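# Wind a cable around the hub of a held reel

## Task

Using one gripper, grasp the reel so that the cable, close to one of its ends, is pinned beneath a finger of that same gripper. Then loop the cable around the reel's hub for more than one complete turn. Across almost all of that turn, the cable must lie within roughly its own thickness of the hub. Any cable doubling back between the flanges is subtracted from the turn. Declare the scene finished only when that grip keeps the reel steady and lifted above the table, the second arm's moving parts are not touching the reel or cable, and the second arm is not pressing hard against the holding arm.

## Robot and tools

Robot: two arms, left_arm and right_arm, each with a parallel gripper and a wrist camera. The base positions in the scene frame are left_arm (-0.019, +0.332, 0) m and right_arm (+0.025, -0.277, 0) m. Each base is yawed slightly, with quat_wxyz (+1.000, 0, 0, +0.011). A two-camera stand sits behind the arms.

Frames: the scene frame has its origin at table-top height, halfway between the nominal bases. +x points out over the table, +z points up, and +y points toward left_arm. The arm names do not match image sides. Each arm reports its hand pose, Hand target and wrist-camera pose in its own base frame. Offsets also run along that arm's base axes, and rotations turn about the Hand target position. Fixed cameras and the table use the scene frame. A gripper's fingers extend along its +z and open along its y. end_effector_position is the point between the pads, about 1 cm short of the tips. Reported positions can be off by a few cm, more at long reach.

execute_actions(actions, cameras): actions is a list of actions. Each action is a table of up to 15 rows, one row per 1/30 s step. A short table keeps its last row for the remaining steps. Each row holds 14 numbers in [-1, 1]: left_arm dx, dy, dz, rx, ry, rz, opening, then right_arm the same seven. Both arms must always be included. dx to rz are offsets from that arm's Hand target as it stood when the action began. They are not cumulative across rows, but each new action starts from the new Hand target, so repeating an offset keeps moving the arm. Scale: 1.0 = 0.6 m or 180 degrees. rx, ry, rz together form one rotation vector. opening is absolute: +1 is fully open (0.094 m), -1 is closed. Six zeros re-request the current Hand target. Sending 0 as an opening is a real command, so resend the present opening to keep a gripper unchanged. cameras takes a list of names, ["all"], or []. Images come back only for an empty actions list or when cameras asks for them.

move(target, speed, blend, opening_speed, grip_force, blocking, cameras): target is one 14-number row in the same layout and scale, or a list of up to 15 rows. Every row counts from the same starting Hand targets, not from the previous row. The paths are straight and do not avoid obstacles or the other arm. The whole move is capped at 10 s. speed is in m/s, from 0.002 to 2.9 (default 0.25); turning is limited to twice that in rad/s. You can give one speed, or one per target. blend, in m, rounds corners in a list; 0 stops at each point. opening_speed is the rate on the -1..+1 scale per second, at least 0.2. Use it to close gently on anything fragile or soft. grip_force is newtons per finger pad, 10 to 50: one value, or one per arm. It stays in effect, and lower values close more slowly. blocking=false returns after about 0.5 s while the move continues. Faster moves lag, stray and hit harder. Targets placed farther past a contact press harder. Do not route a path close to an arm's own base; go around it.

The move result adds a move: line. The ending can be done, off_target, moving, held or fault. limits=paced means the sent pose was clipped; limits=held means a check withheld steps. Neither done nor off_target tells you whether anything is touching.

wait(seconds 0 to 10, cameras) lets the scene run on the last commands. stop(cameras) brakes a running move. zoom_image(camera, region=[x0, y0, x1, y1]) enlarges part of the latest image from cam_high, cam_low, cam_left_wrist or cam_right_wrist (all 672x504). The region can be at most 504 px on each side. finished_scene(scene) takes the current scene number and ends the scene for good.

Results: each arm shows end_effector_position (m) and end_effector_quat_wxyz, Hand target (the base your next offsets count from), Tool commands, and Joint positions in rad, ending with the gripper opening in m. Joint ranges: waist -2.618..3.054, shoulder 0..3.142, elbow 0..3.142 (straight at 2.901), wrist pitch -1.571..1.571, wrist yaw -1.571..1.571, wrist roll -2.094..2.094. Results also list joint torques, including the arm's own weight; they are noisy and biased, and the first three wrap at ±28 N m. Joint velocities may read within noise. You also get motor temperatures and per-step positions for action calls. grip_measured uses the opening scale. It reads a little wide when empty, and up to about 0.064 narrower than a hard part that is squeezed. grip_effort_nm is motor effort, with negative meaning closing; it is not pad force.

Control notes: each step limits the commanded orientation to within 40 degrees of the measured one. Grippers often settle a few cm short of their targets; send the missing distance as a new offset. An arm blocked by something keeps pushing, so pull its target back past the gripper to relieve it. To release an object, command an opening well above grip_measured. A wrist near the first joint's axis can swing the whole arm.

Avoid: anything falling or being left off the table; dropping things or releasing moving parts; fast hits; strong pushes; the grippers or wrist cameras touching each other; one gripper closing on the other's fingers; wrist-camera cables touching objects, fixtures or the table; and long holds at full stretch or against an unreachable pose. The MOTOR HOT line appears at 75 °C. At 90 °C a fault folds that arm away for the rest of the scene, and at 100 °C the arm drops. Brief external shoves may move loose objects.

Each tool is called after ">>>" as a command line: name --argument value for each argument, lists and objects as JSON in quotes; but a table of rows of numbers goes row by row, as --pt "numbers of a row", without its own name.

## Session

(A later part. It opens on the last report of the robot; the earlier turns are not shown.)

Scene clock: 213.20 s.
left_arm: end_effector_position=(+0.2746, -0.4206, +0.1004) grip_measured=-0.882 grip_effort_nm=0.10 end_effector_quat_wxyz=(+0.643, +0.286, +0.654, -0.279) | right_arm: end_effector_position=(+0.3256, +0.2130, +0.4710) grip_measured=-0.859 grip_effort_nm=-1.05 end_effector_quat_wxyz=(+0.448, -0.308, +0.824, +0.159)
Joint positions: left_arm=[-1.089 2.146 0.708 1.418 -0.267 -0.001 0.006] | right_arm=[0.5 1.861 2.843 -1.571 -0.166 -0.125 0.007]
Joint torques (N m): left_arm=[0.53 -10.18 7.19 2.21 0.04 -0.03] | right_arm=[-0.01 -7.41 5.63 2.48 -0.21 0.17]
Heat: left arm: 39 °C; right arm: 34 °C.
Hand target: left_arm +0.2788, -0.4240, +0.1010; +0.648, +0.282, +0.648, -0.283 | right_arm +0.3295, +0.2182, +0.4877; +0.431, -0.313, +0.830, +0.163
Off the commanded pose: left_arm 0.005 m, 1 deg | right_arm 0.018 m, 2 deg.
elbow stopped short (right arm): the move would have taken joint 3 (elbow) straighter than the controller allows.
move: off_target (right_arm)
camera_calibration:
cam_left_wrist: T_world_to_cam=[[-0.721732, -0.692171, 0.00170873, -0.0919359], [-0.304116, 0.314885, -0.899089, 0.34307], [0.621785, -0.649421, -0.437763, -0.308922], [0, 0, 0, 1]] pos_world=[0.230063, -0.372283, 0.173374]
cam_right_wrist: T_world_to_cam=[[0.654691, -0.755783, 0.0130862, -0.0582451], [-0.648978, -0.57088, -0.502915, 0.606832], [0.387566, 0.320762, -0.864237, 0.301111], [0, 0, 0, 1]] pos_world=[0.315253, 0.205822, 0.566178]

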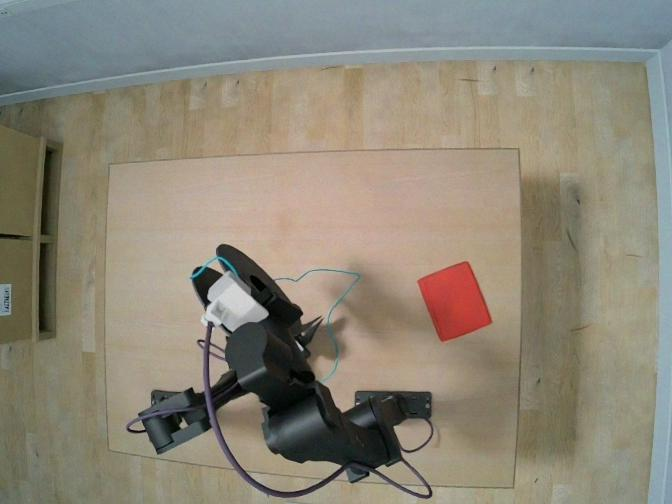

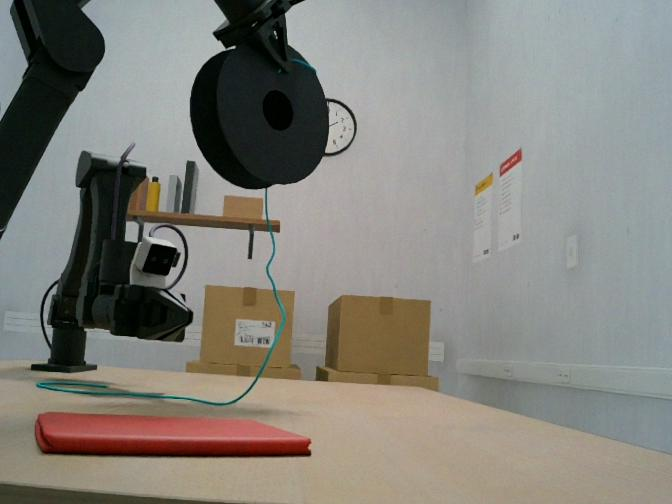

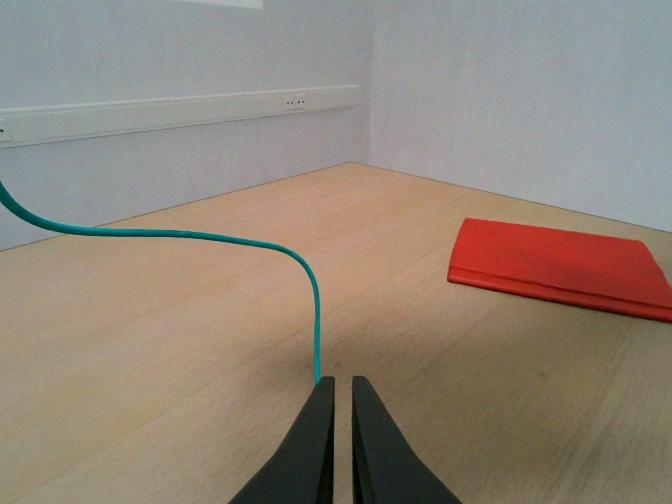

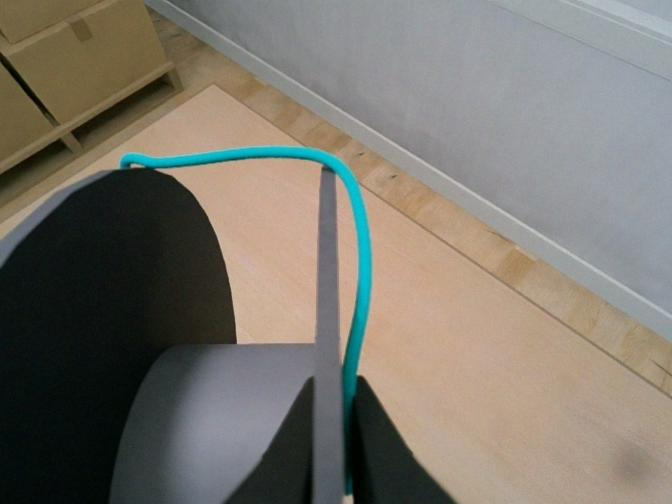

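>>> move --pt "-0.17 0.182 0.0 0 0 0 -0.5 0 0 0 0 0 0 -1" --pt "-0.131 0.49 0.38 0 0 0 -0.5 0 0 0 0 0 0 -1" --speed 0.15 --blend 0.03 --cameras '["all"]'

Scene clock: 222.13 s.
left_arm: end_effector_position=(+0.2031, -0.1299, +0.3192) grip_measured=-0.502 grip_effort_nm=0.09 end_effector_quat_wxyz=(+0.644, +0.274, +0.655, -0.286) | right_arm: end_effector_position=(+0.3256, +0.2130, +0.4710) grip_measured=-0.859 grip_effort_nm=-1.04 end_effector_quat_wxyz=(+0.448, -0.308, +0.824, +0.159)
Joint positions: left_arm=[0.005 0.403 0.567 -0.176 0.821 -0.013 0.023] | right_arm=[0.5 1.861 2.843 -1.571 -0.166 -0.125 0.007]
Joint torques (N m): left_arm=[0.54 2.44 11.08 1.61 0.14 0.1] | right_arm=[-0.01 -7.32 5.64 2.49 -0.2 0.18]
Heat: left arm: 40 °C; right arm: 34 °C.
Hand target: left_arm +0.2002, -0.1301, +0.3290; +0.648, +0.282, +0.648, -0.283 | right_arm +0.3295, +0.2182, +0.4877; +0.431, -0.313, +0.830, +0.163
Off the commanded pose: left_arm 0.010 m, 1 deg | right_arm 0.018 m, 2 deg.
elbow stopped short (right arm): the move would have taken joint 3 (elbow) straighter than the controller allows.
move: off_target (right_arm)
camera_calibration:
cam_left_wrist: T_world_to_cam=[[-0.716584, -0.696963, 0.0273663, 0.0473859], [-0.316316, 0.289752, -0.903321, 0.427104], [0.621652, -0.655962, -0.428092, 0.0162349], [0, 0, 0, 1]] pos_world=[0.158963, -0.0800783, 0.391465]
cam_right_wrist: T_world_to_cam=[[0.654691, -0.755783, 0.0130862, -0.0582451], [-0.648978, -0.57088, -0.502915, 0.606832], [0.387566, 0.320762, -0.864237, 0.301111], [0, 0, 0, 1]] pos_world=[0.315253, 0.205822, 0.566178]

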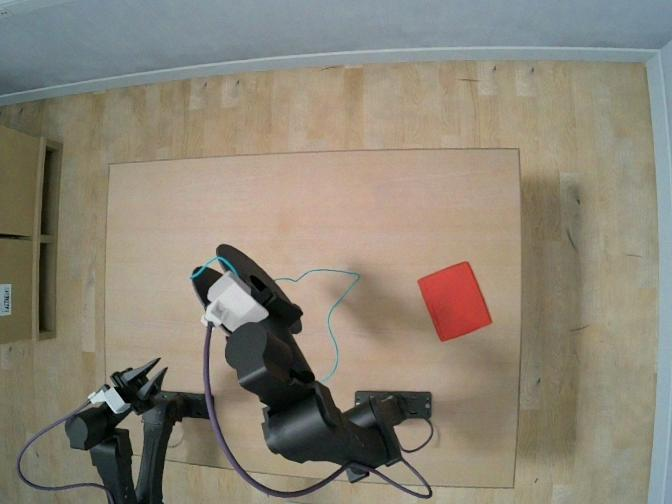

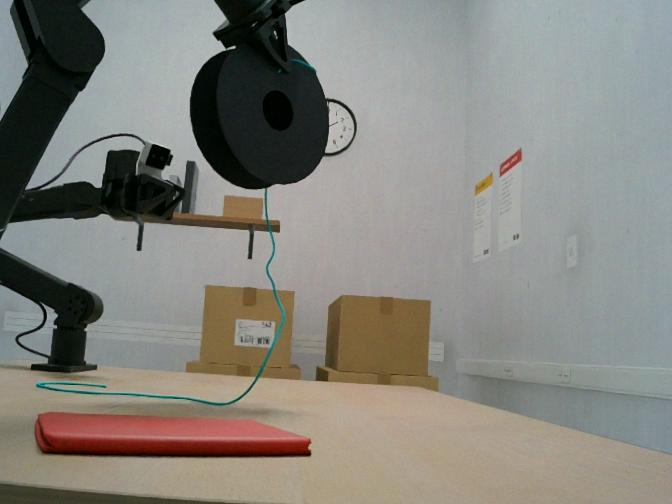

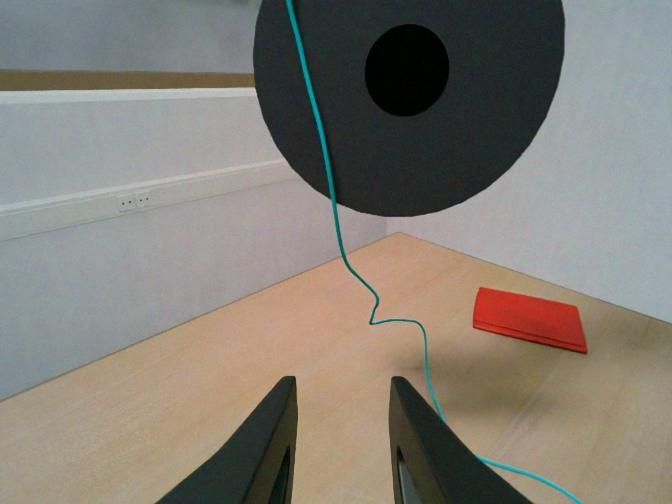

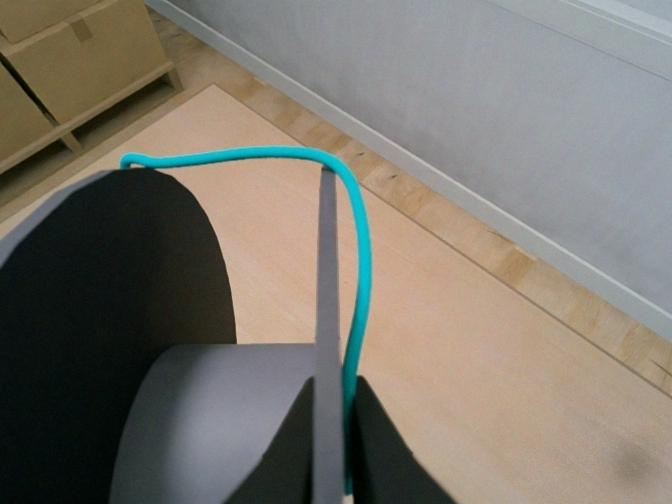

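>>> move --pt "0.076 -0.222 -0.365 0 0 0 0 0 0 0 0 0 0 -1" --pt "0.190 -0.343 -0.365 0 0 0 0 0 0 0 0 0 0 -1" --speed 0.15 --cameras '["cam_left_wrist","cam_low"]'

Scene clock: 226.20 s.
left_arm: end_effector_position=(+0.3112, -0.3328, +0.1073) grip_measured=-0.002 grip_effort_nm=0.10 end_effector_quat_wxyz=(+0.637, +0.287, +0.656, -0.285) | right_arm: end_effector_position=(+0.3256, +0.2130, +0.4710) grip_measured=-0.859 grip_effort_nm=-1.05 end_effector_quat_wxyz=(+0.448, -0.308, +0.824, +0.159)
Joint positions: left_arm=[-0.814 2.022 0.492 1.503 0.019 -0.007 0.047] | right_arm=[0.5 1.861 2.843 -1.571 -0.166 -0.125 0.007]
Joint torques (N m): left_arm=[-0.65 -8.31 6.06 2.35 -0.2 0.05] | right_arm=[-0.02 -7.34 5.63 2.49 -0.21 0.17]
Heat: left arm: 40 °C; right arm: 34 °C.
Hand target: left_arm +0.3142, -0.3359, +0.1100; +0.648, +0.282, +0.648, -0.283 | right_arm +0.3295, +0.2182, +0.4877; +0.431, -0.313, +0.830, +0.163
Off the commanded pose: left_arm 0.005 m, 2 deg | right_arm 0.018 m, 2 deg.
elbow stopped short (right arm): the move would have taken joint 3 (elbow) straighter than the controller allows.
move: off_target (right_arm)
camera_calibration:
cam_left_wrist: T_world_to_cam=[[-0.728577, -0.684841, 0.0129404, -0.00149559], [-0.31304, 0.316109, -0.89559, 0.335598], [0.609246, -0.656557, -0.444693, -0.269373], [0, 0, 0, 1]] pos_world=[0.268081, -0.283969, 0.180789]
Images, in order (width x height): cam_low 672x504, cam_left_wrist 672x504.

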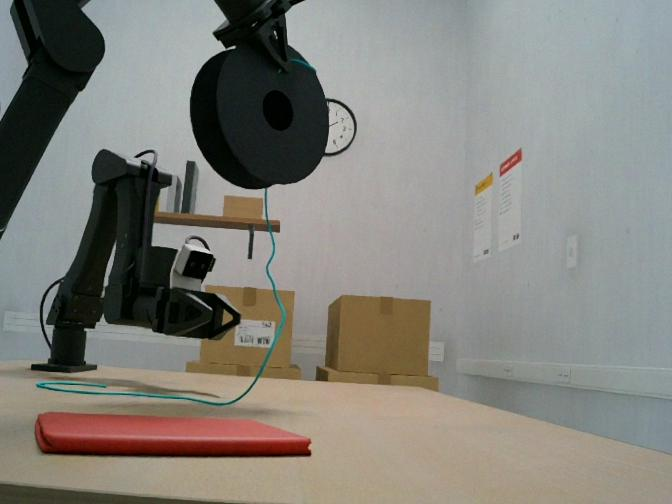

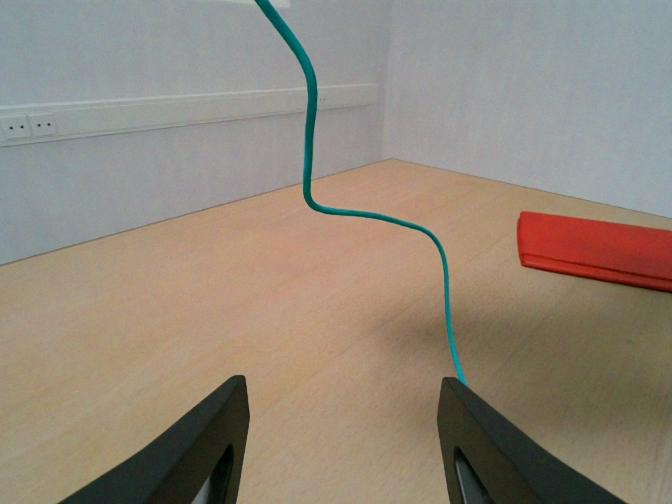

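>>> move --pt "-0.034 0.036 0 0 0 0 0 0 0 0 0 0 0 -1" --pt "-0.097 -0.025 0 0 0 0 0 0 0 0 0 0 0 -1" --pt "-0.022 -0.108 0 0 0 0 0 0 0 0 0 0 0 -1" --speed 0.1 --blend 0.01 --cameras '["cam_left_wrist","cam_low"]'

Scene clock: 228.53 s.
left_arm: end_effector_position=(+0.2954, -0.3986, +0.1179) grip_measured=-0.002 grip_effort_nm=0.10 end_effector_quat_wxyz=(+0.650, +0.280, +0.644, -0.290) | right_arm: end_effector_position=(+0.3256, +0.2130, +0.4710) grip_measured=-0.859 grip_effort_nm=-1.04 end_effector_quat_wxyz=(+0.448, -0.308, +0.824, +0.159)
Joint positions: left_arm=[-0.995 2.09 0.669 1.434 -0.166 -0.007 0.047] | right_arm=[0.5 1.861 2.843 -1.571 -0.166 -0.125 0.007]
Joint torques (N m): left_arm=[0.66 -9.51 7.17 1.95 0 0.05] | right_arm=[-0.06 -7.35 5.63 2.5 -0.22 0.17]
Heat: left arm: 41 °C; right arm: 34 °C.
Hand target: left_arm +0.3009, -0.4007, +0.1101; +0.648, +0.282, +0.648, -0.283 | right_arm +0.3295, +0.2182, +0.4877; +0.431, -0.313, +0.830, +0.163
Off the commanded pose: left_arm 0.010 m, 1 deg | right_arm 0.018 m, 2 deg.
elbow stopped short (right arm): the move would have taken joint 3 (elbow) straighter than the controller allows.
move: off_target (right_arm)
camera_calibration:
cam_left_wrist: T_world_to_cam=[[-0.726539, -0.686954, 0.0153095, -0.0599576], [-0.291163, 0.287607, -0.912418, 0.345174], [0.622386, -0.667365, -0.408973, -0.310615], [0, 0, 0, 1]] pos_world=[0.250263, -0.347756, 0.188827]
Images, in order (width x height): cam_low 672x504, cam_left_wrist 672x504.

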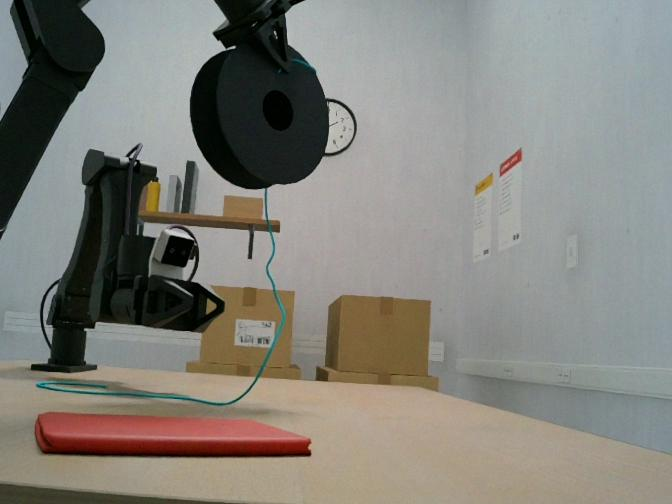

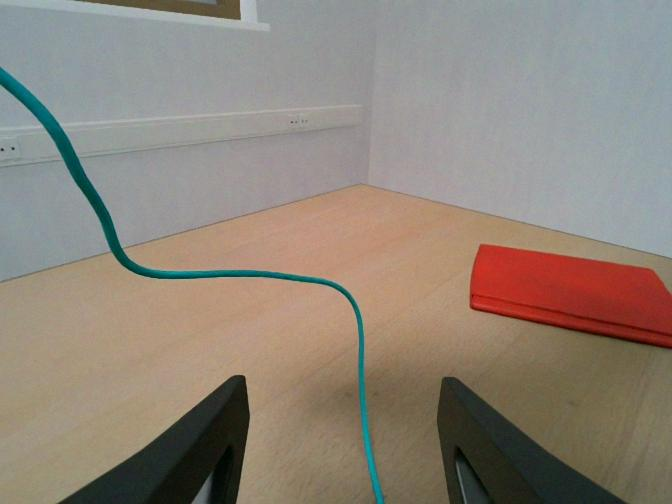

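>>> move --pt "0.063 -0.062 -0.02 0 0 0 0 0 0 0 0 0 0 -1" --pt "0.063 -0.062 -0.02 0 0 0 -1 0 0 0 0 0 0 -1" --speed 0.1 --cameras '["cam_left_wrist","cam_low"]'

Scene clock: 230.43 s.
left_arm: end_effector_position=(+0.3330, -0.4348, +0.1092) grip_measured=-0.986 grip_effort_nm=-0.77 end_effector_quat_wxyz=(+0.653, +0.277, +0.643, -0.289) | right_arm: end_effector_position=(+0.3256, +0.2130, +0.4710) grip_measured=-0.859 grip_effort_nm=-1.05 end_effector_quat_wxyz=(+0.448, -0.308, +0.824, +0.159)
Joint positions: left_arm=[-0.966 2.228 0.899 1.35 -0.142 -0.007 0.001] | right_arm=[0.5 1.861 2.843 -1.571 -0.166 -0.125 0.007]
Joint torques (N m): left_arm=[0.57 -11.11 8.17 1.84 0.08 0.04] | right_arm=[-0.03 -7.36 5.61 2.49 -0.2 0.16]
Heat: left arm: 41 °C; right arm: 34 °C.
Hand target: left_arm +0.3387, -0.4379, +0.0980; +0.648, +0.282, +0.648, -0.283 | right_arm +0.3295, +0.2182, +0.4877; +0.431, -0.313, +0.830, +0.163
Off the commanded pose: left_arm 0.013 m, 1 deg | right_arm 0.018 m, 2 deg.
elbow stopped short (right arm): the move would have taken joint 3 (elbow) straighter than the controller allows.
move: off_target (left_arm, right_arm); target 2's new opening was sent with left_arm's hand 0.013 m and 1 deg from that target
camera_calibration:
cam_left_wrist: T_world_to_cam=[[-0.722915, -0.690749, 0.0161222, -0.0602428], [-0.288709, 0.280789, -0.915317, 0.355032], [0.627728, -0.666351, -0.402412, -0.363861], [0, 0, 0, 1]] pos_world=[0.287356, -0.38376, 0.179516]
Images, in order (width x height): cam_low 672x504, cam_left_wrist 672x504.

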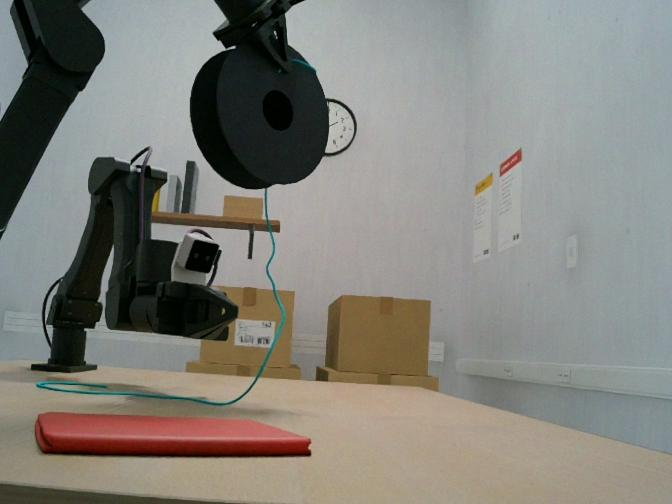

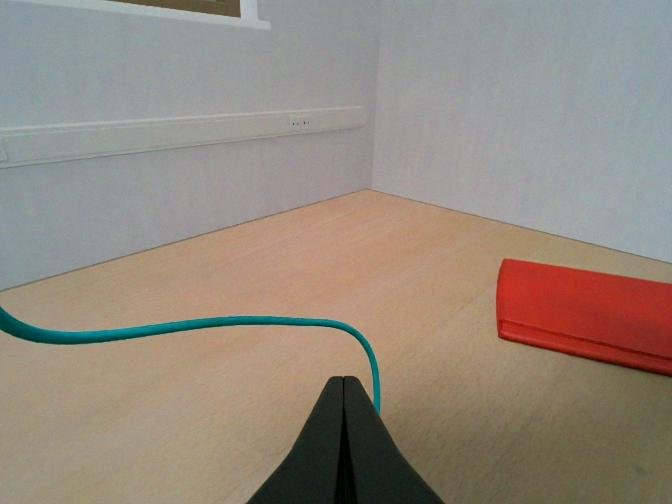

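>>> move --pt "0 0 0 0 0 0 0 0 0 0 0 0 0 -1" --pt "0.060 -0.085 0 0 0 0 0 0 0 0 0 0 0 -1" --pt "0.060 -0.085 0 0 0 0 -1 0 0 0 0 0 0 -1" --speed 0.1 --cameras '["cam_left_wrist","cam_low"]'

Scene clock: 233.30 s.
left_arm: end_effector_position=(+0.3682, -0.4861, +0.1116) grip_measured=-0.986 grip_effort_nm=-0.76 end_effector_quat_wxyz=(+0.653, +0.277, +0.642, -0.290) | right_arm: end_effector_position=(+0.3256, +0.2130, +0.4710) grip_measured=-0.859 grip_effort_nm=-1.05 end_effector_quat_wxyz=(+0.448, -0.308, +0.824, +0.159)
Joint positions: left_arm=[-0.966 2.354 1.2 1.176 -0.14 -0.007 0.001] | right_arm=[0.5 1.861 2.843 -1.571 -0.166 -0.125 0.007]
Joint torques (N m): left_arm=[0.64 -13.05 9.37 1.84 0.06 0.03] | right_arm=[-0.02 -7.38 5.61 2.49 -0.21 0.18]
Heat: left arm: 41 °C; right arm: 34 °C.
Hand target: left_arm +0.3747, -0.4889, +0.0981; +0.648, +0.282, +0.648, -0.283 | right_arm +0.3295, +0.2182, +0.4877; +0.431, -0.313, +0.830, +0.163
Off the commanded pose: left_arm 0.015 m, 1 deg | right_arm 0.018 m, 2 deg.
elbow stopped short (right arm): the move would have taken joint 3 (elbow) straighter than the controller allows.
move: off_target (left_arm, right_arm); target 3's new opening was sent with left_arm's hand 0.015 m and 1 deg from that target
camera_calibration:
cam_left_wrist: T_world_to_cam=[[-0.724027, -0.689587, 0.0159844, -0.069311], [-0.286942, 0.280038, -0.916102, 0.380862], [0.627256, -0.667869, -0.400626, -0.419852], [0, 0, 0, 1]] pos_world=[0.322457, -0.434858, 0.181813]
Images, in order (width x height): cam_low 672x504, cam_left_wrist 672x504.

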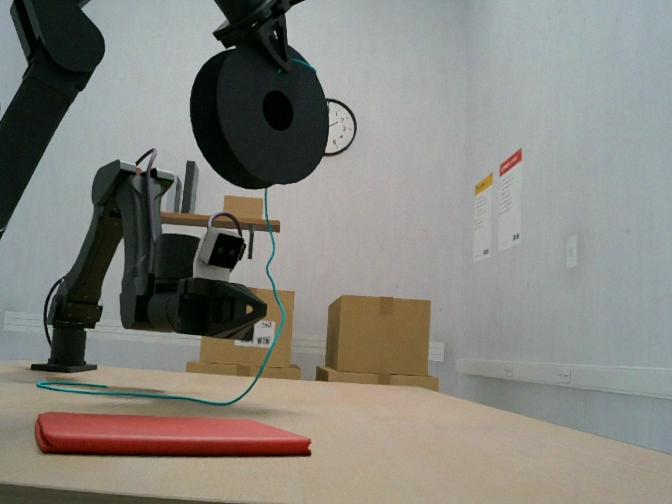

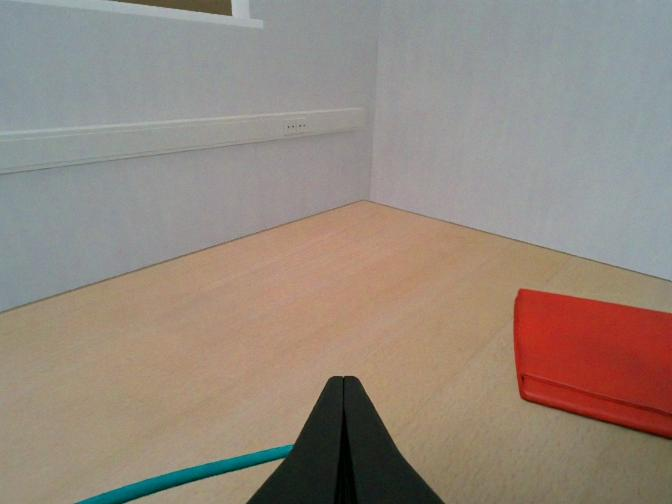

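>>> move --target '[-0.03,0.032,0.02,0,0,0,-0.2,0,0,0,0,0,0,-1]' --speed 0.1 --cameras '["cam_left_wrist","cam_high"]'

>>> zoom_image --camera "cam_high" --region '[150, 220, 402, 410]'

Scene clock: 234.83 s.
left_arm: end_effector_position=(+0.3590, -0.4728, +0.0937) grip_measured=-0.202 grip_effort_nm=0.10 end_effector_quat_wxyz=(+0.640, +0.286, +0.656, -0.281) | right_arm: end_effector_position=(+0.3256, +0.2130, +0.4710) grip_measured=-0.859 grip_effort_nm=-1.04 end_effector_quat_wxyz=(+0.448, -0.308, +0.824, +0.159)
Joint positions: left_arm=[-0.966 2.337 1.12 1.193 -0.14 -0.007 0.037] | right_arm=[0.5 1.861 2.843 -1.571 -0.166 -0.125 0.007]
Joint torques (N m): left_arm=[-0.13 -19.59 4.68 2.03 -0.07 0.04] | right_arm=[-0.01 -7.39 5.64 2.48 -0.2 0.16]
Heat: left arm: 41 °C; right arm: 34 °C.
Hand target: left_arm +0.3567, -0.4698, +0.1100; +0.648, +0.282, +0.648, -0.283 | right_arm +0.3295, +0.2182, +0.4877; +0.431, -0.313, +0.830, +0.163
Off the commanded pose: left_arm 0.017 m, 1 deg | right_arm 0.018 m, 2 deg.
elbow stopped short (right arm): the move would have taken joint 3 (elbow) straighter than the controller allows.
move: off_target (left_arm, right_arm)
camera_calibration:
cam_left_wrist: T_world_to_cam=[[-0.723674, -0.690086, 0.00876278, -0.0661716], [-0.311018, 0.314769, -0.896766, 0.381409], [0.616087, -0.651692, -0.442419, -0.396751], [0, 0, 0, 1]] pos_world=[0.315171, -0.424279, 0.167084]
Images, in order (width x height): cam_high 672x504, cam_left_wrist 672x504.

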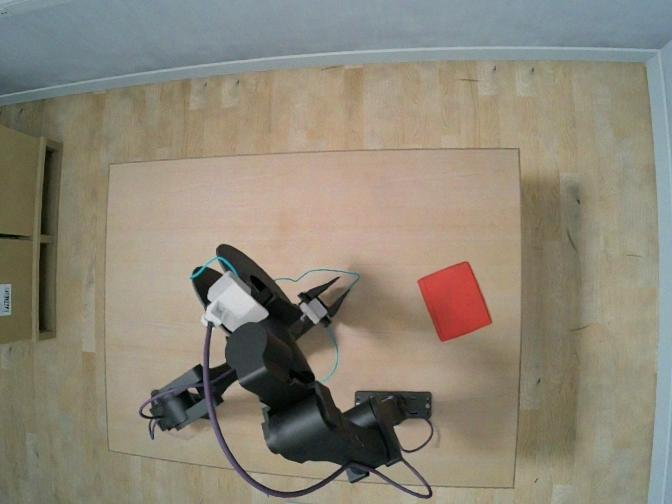

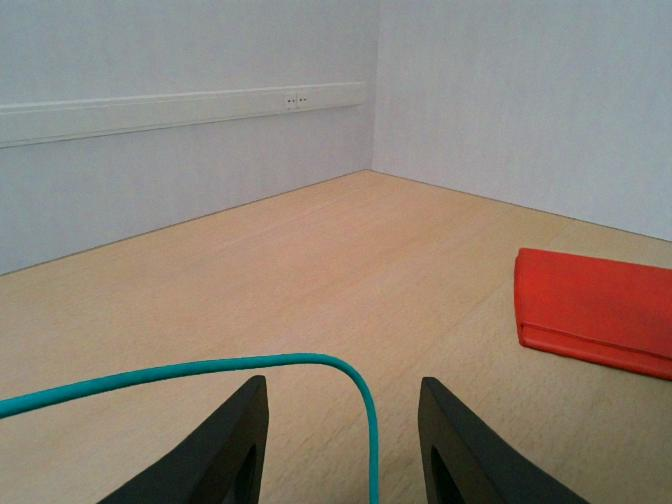

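Scaled by 2.000 from the camera's 672x504 image, which has a finer 960x720 frame.

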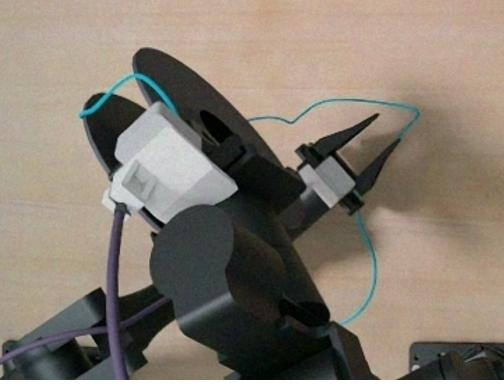

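>>> move --pt "0.04 -0.045 -0.05 0 0 0 -0.2 0 0 0 0 0 0 -1" --pt "0.04 -0.045 -0.05 0 0 0 -1 0 0 0 0 0 0 -1" --speed 0.1 --cameras '["cam_left_wrist","cam_low"]'

Scene clock: 237.07 s.
left_arm: end_effector_position=(+0.3743, -0.4951, +0.0910) grip_measured=-0.986 grip_effort_nm=-0.77 end_effector_quat_wxyz=(+0.651, +0.279, +0.644, -0.289) | right_arm: end_effector_position=(+0.3256, +0.2130, +0.4710) grip_measured=-0.859 grip_effort_nm=-1.05 end_effector_quat_wxyz=(+0.448, -0.308, +0.824, +0.159)
Joint positions: left_arm=[-0.966 2.435 1.263 1.187 -0.14 -0.007 0.001] | right_arm=[0.5 1.861 2.843 -1.571 -0.166 -0.125 0.007]
Joint torques (N m): left_arm=[0.75 -13.87 9.16 1.89 0.05 0.04] | right_arm=[-0.03 -7.34 5.61 2.48 -0.22 0.18]
Heat: left arm: 41 °C; right arm: 34 °C.
Hand target: left_arm +0.3807, -0.4967, +0.0800; +0.648, +0.282, +0.648, -0.283 | right_arm +0.3295, +0.2182, +0.4877; +0.431, -0.313, +0.830, +0.163
Off the commanded pose: left_arm 0.013 m, 1 deg | right_arm 0.018 m, 2 deg.
elbow stopped short (right arm): the move would have taken joint 3 (elbow) straighter than the controller allows.
move: off_target (left_arm, right_arm); target 2's new opening was sent with left_arm's hand 0.013 m and 1 deg from that target
camera_calibration:
cam_left_wrist: T_world_to_cam=[[-0.724163, -0.689471, 0.0147656, -0.0704745], [-0.291051, 0.286145, -0.912913, 0.370599], [0.625202, -0.665395, -0.407887, -0.435268], [0, 0, 0, 1]] pos_world=[0.328959, -0.444261, 0.161825]
Images, in order (width x height): cam_low 672x504, cam_left_wrist 672x504.

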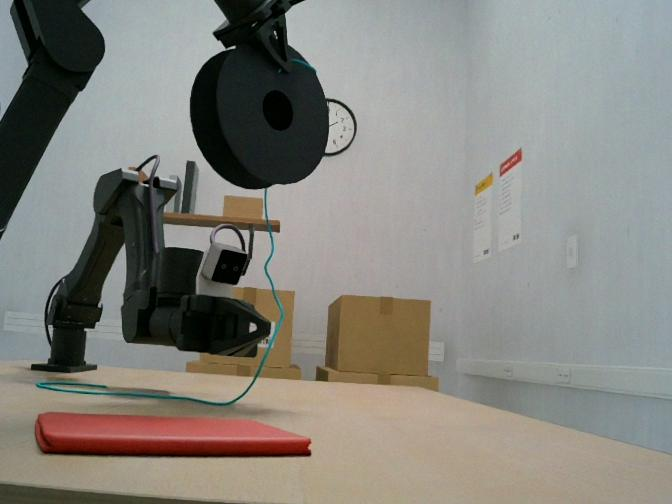

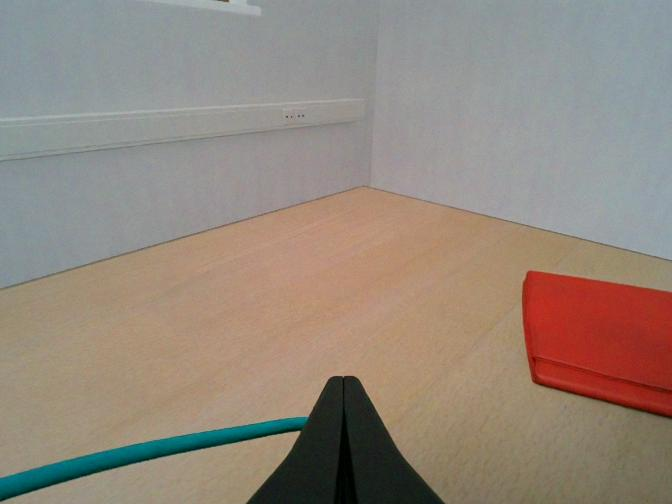

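>>> move --pt "-0.09 0.07 0.13 0.15 0.14 0 -0.2 0 0 0 0 0 0 -1" --pt "-0.041 0.013 0.10 0.284 0.265 0 -0.2 0 0 0 0 0 0 -1" --speed 0.15 --cameras '["cam_left_wrist","cam_low","cam_high"]'

Scene clock: 243.60 s.
left_arm: end_effector_position=(+0.3435, -0.4908, +0.1446) grip_measured=-0.202 grip_effort_nm=0.10 end_effector_quat_wxyz=(+0.230, +0.394, +0.882, -0.117) | right_arm: end_effector_position=(+0.3494, +0.2065, +0.5053) grip_measured=-0.859 grip_effort_nm=-1.05 end_effector_quat_wxyz=(+0.527, -0.300, +0.786, +0.120)
Joint positions: left_arm=[-0.974 2.614 2.827 -1.265 -0.042 -0.123 0.037] | right_arm=[0.493 1.861 2.856 -1.427 -0.086 -0.18 0.007]
Joint torques (N m): left_arm=[1.69 -16.09 11.23 1.22 -0.06 0] | right_arm=[1.18 -8.03 3.4 1.19 -0.87 0.82]
Heat: left arm: 40 °C; right arm: 34 °C.
Hand target: left_arm +0.3562, -0.4889, +0.1400; +0.160, +0.392, +0.903, -0.070 | right_arm +0.3295, +0.2182, +0.4877; +0.432, -0.313, +0.830, +0.162
Off the commanded pose: left_arm 0.014 m, 10 deg | right_arm 0.029 m, 13 deg.
elbow stopped short (right arm): the move would have taken joint 3 (elbow) straighter than the controller allows.
elbow stopped short (left arm): the move would have taken joint 3 (elbow) straighter than the controller allows.
move: off_target (left_arm, right_arm)
camera_calibration:
cam_left_wrist: T_world_to_cam=[[-0.740565, -0.671834, 0.0142691, -0.0763612], [-0.670336, 0.737094, -0.0856887, 0.641352], [0.0470509, -0.0730231, -0.99622, 0.183107], [0, 0, 0, 1]] pos_world=[0.364756, -0.510668, 0.238461]
Images, in order (width x height): cam_high 672x504, cam_low 672x504, cam_left_wrist 672x504.

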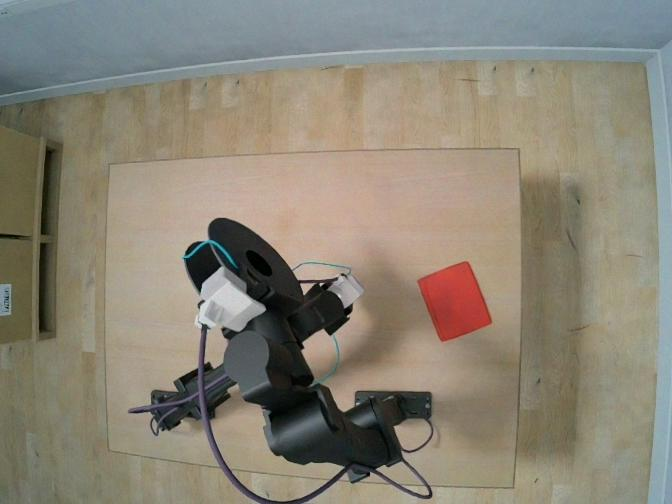

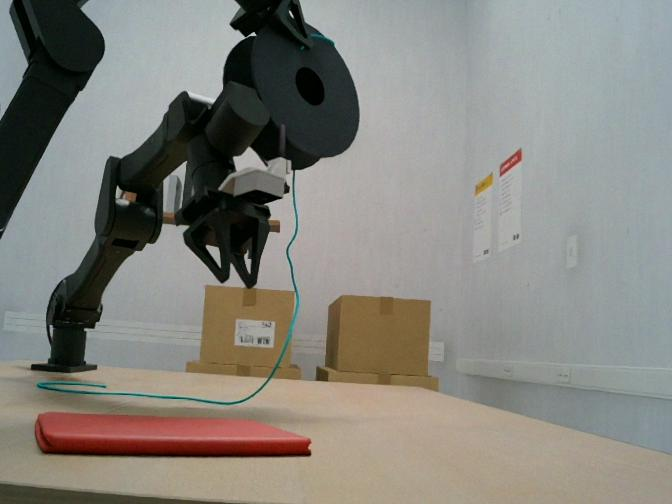

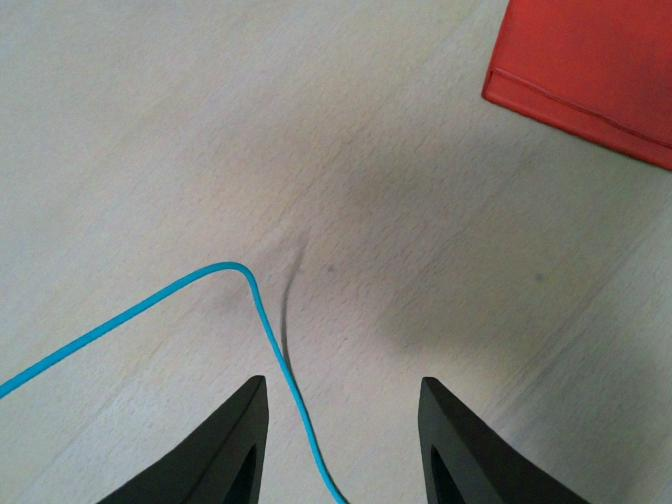

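>>> move --pt "0.012 0.012 -0.195 0 0 0 -0.2 0 0 0 0 0 0 -1" --pt "0.012 0.012 -0.195 0 0 0 -1 0 0 0 0 0 0 -1" --speed 0.08 --cameras '["cam_left_wrist","cam_low"]'

Scene clock: 246.77 s.
left_arm: end_effector_position=(+0.3612, -0.4824, +0.0354) grip_measured=-0.986 grip_effort_nm=-0.77 end_effector_quat_wxyz=(+0.169, +0.388, +0.903, -0.077) | right_arm: end_effector_position=(+0.3347, +0.2098, +0.4854) grip_measured=-0.859 grip_effort_nm=-1.04 end_effector_quat_wxyz=(+0.481, -0.301, +0.810, +0.146)
Joint positions: left_arm=[-0.942 2.764 2.736 -1.172 -0.039 -0.123 0.001] | right_arm=[0.496 1.861 2.856 -1.518 -0.134 -0.137 0.007]
Joint torques (N m): left_arm=[0.36 -16.64 11.04 0.89 0 0.07] | right_arm=[0.49 -7.24 4.51 1.98 -0.5 0.31]
Heat: left arm: 39 °C; right arm: 34 °C.
Hand target: left_arm +0.3635, -0.4816, +0.0231; +0.160, +0.392, +0.903, -0.070 | right_arm +0.3296, +0.2181, +0.4878; +0.432, -0.313, +0.830, +0.162
Off the commanded pose: left_arm 0.013 m, 1 deg | right_arm 0.010 m, 7 deg.
elbow stopped short (right arm): the move would have taken joint 3 (elbow) straighter than the controller allows.
move: off_target (left_arm, right_arm); target 2's new opening was sent with left_arm's hand 0.013 m and 1 deg from that target
camera_calibration:
cam_left_wrist: T_world_to_cam=[[-0.718382, -0.695635, -0.0044486, -0.0748447], [-0.69451, 0.716825, 0.0617901, 0.631322], [-0.0397945, 0.0474785, -0.998079, 0.163641], [0, 0, 0, 1]] pos_world=[0.391204, -0.512381, 0.123984]
Images, in order (width x height): cam_low 672x504, cam_left_wrist 672x504.

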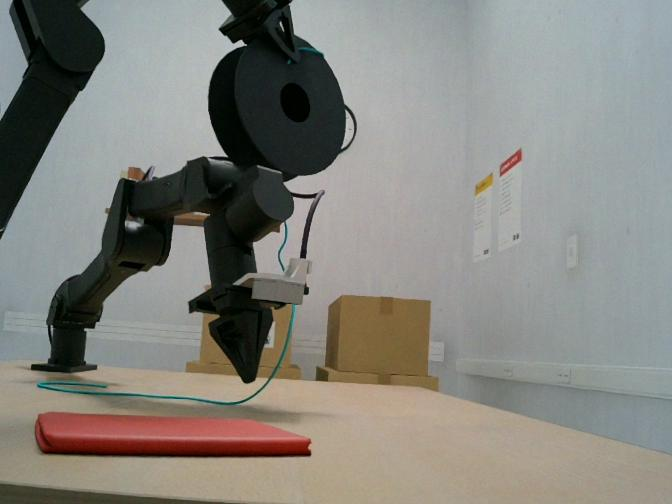

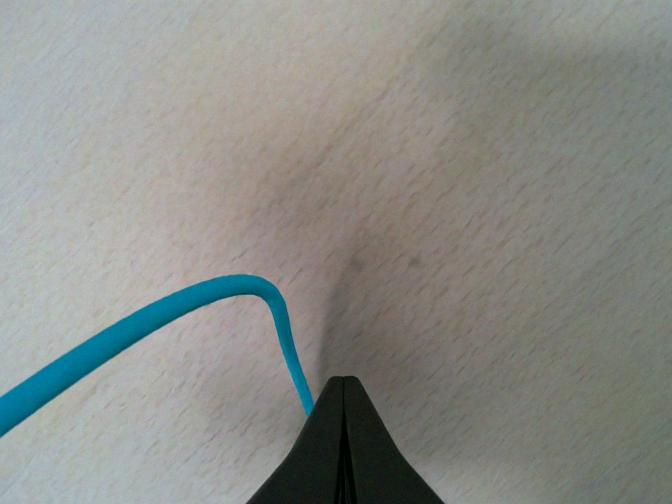

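>>> move --pt "0.0 0.0 0.02 0 0 0 -0.3 0 0 0 0 0 0 -1" --pt "0.015 0.014 -0.022 0 0 0 -0.3 0 0 0 0 0 0 -1" --pt "0.015 0.014 -0.022 0 0 0 -1 0 0 0 0 0 0 -1" --speed 0.05 --cameras '["cam_left_wrist","cam_low"]'

Scene clock: 250.37 s.
left_arm: end_effector_position=(+0.3716, -0.4769, +0.0172) grip_measured=-0.952 grip_effort_nm=-1.05 end_effector_quat_wxyz=(+0.166, +0.388, +0.904, -0.072) | right_arm: end_effector_position=(+0.3343, +0.2101, +0.4852) grip_measured=-0.859 grip_effort_nm=-1.04 end_effector_quat_wxyz=(+0.480, -0.300, +0.811, +0.148)
Joint positions: left_arm=[-0.922 2.78 2.698 -1.127 -0.037 -0.104 0.002] | right_arm=[0.496 1.861 2.856 -1.519 -0.136 -0.133 0.007]
Joint torques (N m): left_arm=[0.62 -20.29 5.72 1.07 0.04 0.1] | right_arm=[0.49 -7.24 4.49 1.98 -0.48 0.26]
Heat: left arm: 39 °C; right arm: 34 °C.
Hand target: left_arm +0.3724, -0.4732, +0.0099; +0.160, +0.392, +0.903, -0.070 | right_arm +0.3296, +0.2181, +0.4878; +0.432, -0.313, +0.830, +0.162
Off the commanded pose: left_arm 0.008 m, 1 deg | right_arm 0.010 m, 6 deg.
elbow stopped short (right arm): the move would have taken joint 3 (elbow) straighter than the controller allows.
move: off_target (right_arm)
camera_calibration:
cam_left_wrist: T_world_to_cam=[[-0.717716, -0.696251, -0.0108765, -0.0640262], [-0.695092, 0.715414, 0.0709218, 0.635107], [-0.0415981, 0.0584619, -0.997423, 0.151512], [0, 0, 0, 1]] pos_world=[0.401807, -0.5078, 0.105382]
Images, in order (width x height): cam_low 672x504, cam_left_wrist 672x504.

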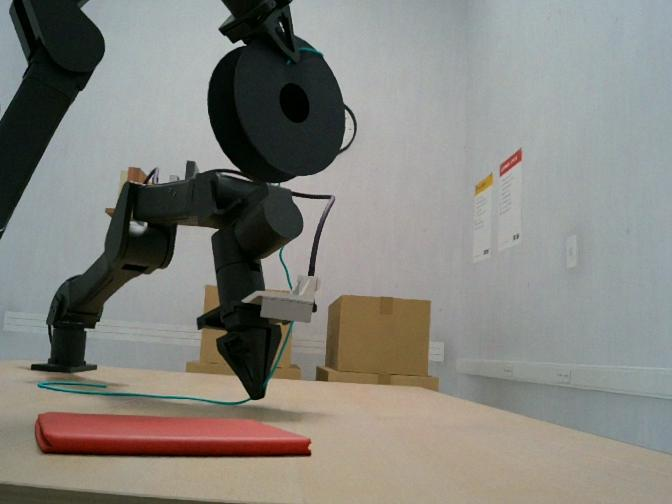

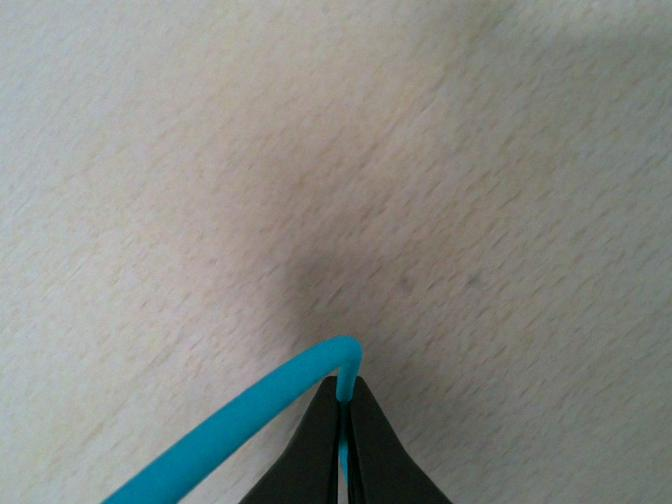

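>>> move --pt "-0.06 0.155 0.1 -0.1 -0.09 0 -1 0 0 0 0 0 0 -1" --pt "-0.107 0.31 0.18 -0.22 -0.21 0 -1 0 0 0 0 0 0 -1" --pt "-0.128 0.382 0.317 -0.284 -0.265 0 -1 0 0 0 0 0 0 -1" --speed 0.12 --blend 0.03 --cameras '["all"]'

Scene clock: 256.70 s.
left_arm: end_effector_position=(+0.2991, -0.2490, +0.1999) grip_measured=-0.952 grip_effort_nm=-1.05 end_effector_quat_wxyz=(+0.646, +0.285, +0.650, -0.282) | right_arm: end_effector_position=(+0.3281, +0.2139, +0.4811) grip_measured=-0.859 grip_effort_nm=-1.04 end_effector_quat_wxyz=(+0.466, -0.304, +0.815, +0.165)
Joint positions: left_arm=[-0.588 1.335 0.335 0.993 0.236 0.003 0.002] | right_arm=[0.496 1.861 2.856 -1.541 -0.172 -0.12 0.007]
Joint torques (N m): left_arm=[0.66 -7.68 5.41 2.06 0.05 -0.05] | right_arm=[0.32 -7.16 4.46 2.21 -0.14 0.11]
Heat: left arm: 39 °C; right arm: 34 °C.
Hand target: left_arm +0.2956, -0.2441, +0.2000; +0.648, +0.282, +0.648, -0.283 | right_arm +0.3296, +0.2181, +0.4878; +0.432, -0.313, +0.830, +0.162
Off the commanded pose: left_arm 0.006 m, 0 deg | right_arm 0.008 m, 4 deg.
elbow stopped short (right arm): the move would have taken joint 3 (elbow) straighter than the controller allows.
move: off_target (right_arm)
camera_calibration:
cam_left_wrist: T_world_to_cam=[[-0.723061, -0.690774, 0.00373595, 0.0446887], [-0.297332, 0.306339, -0.904295, 0.382908], [0.62352, -0.654971, -0.426891, -0.173206], [0, 0, 0, 1]] pos_world=[0.254161, -0.199875, 0.272155]
cam_right_wrist: T_world_to_cam=[[0.65312, -0.757117, 0.0144341, -0.0591331], [-0.632584, -0.555973, -0.539195, 0.622971], [0.416259, 0.343028, -0.842057, 0.283804], [0, 0, 0, 1]] pos_world=[0.314567, 0.204231, 0.575736]

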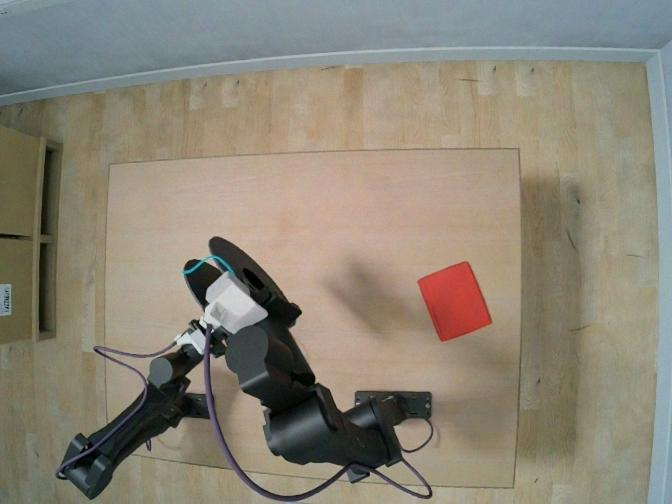

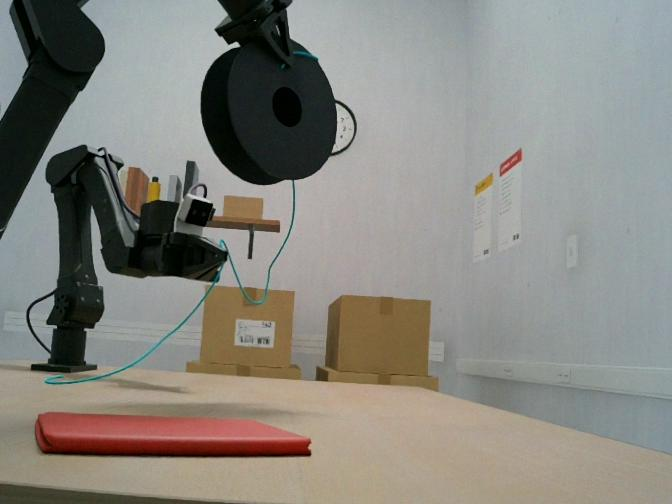

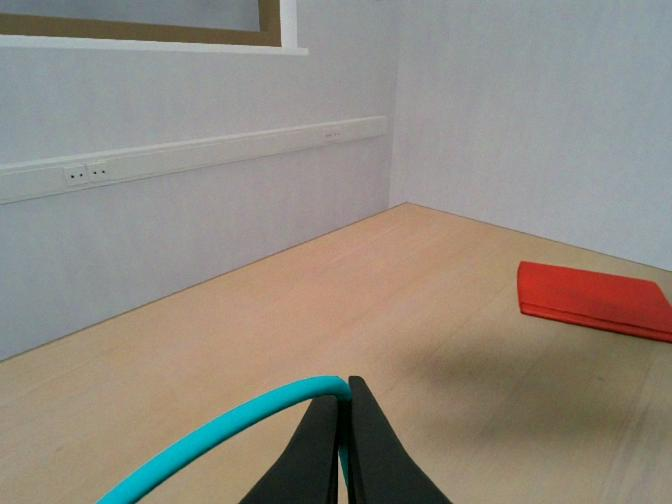

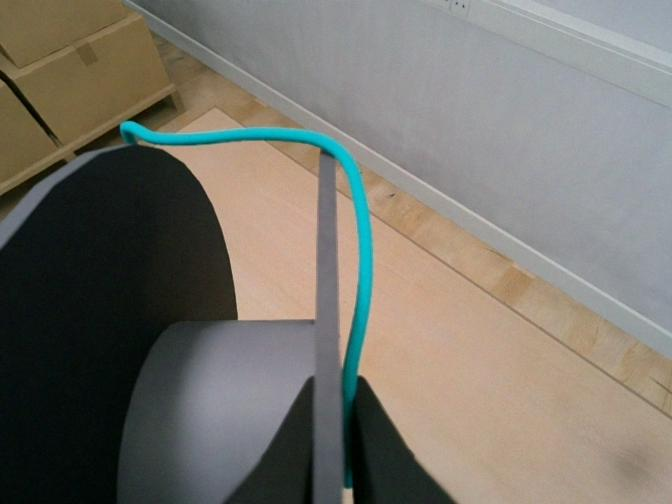

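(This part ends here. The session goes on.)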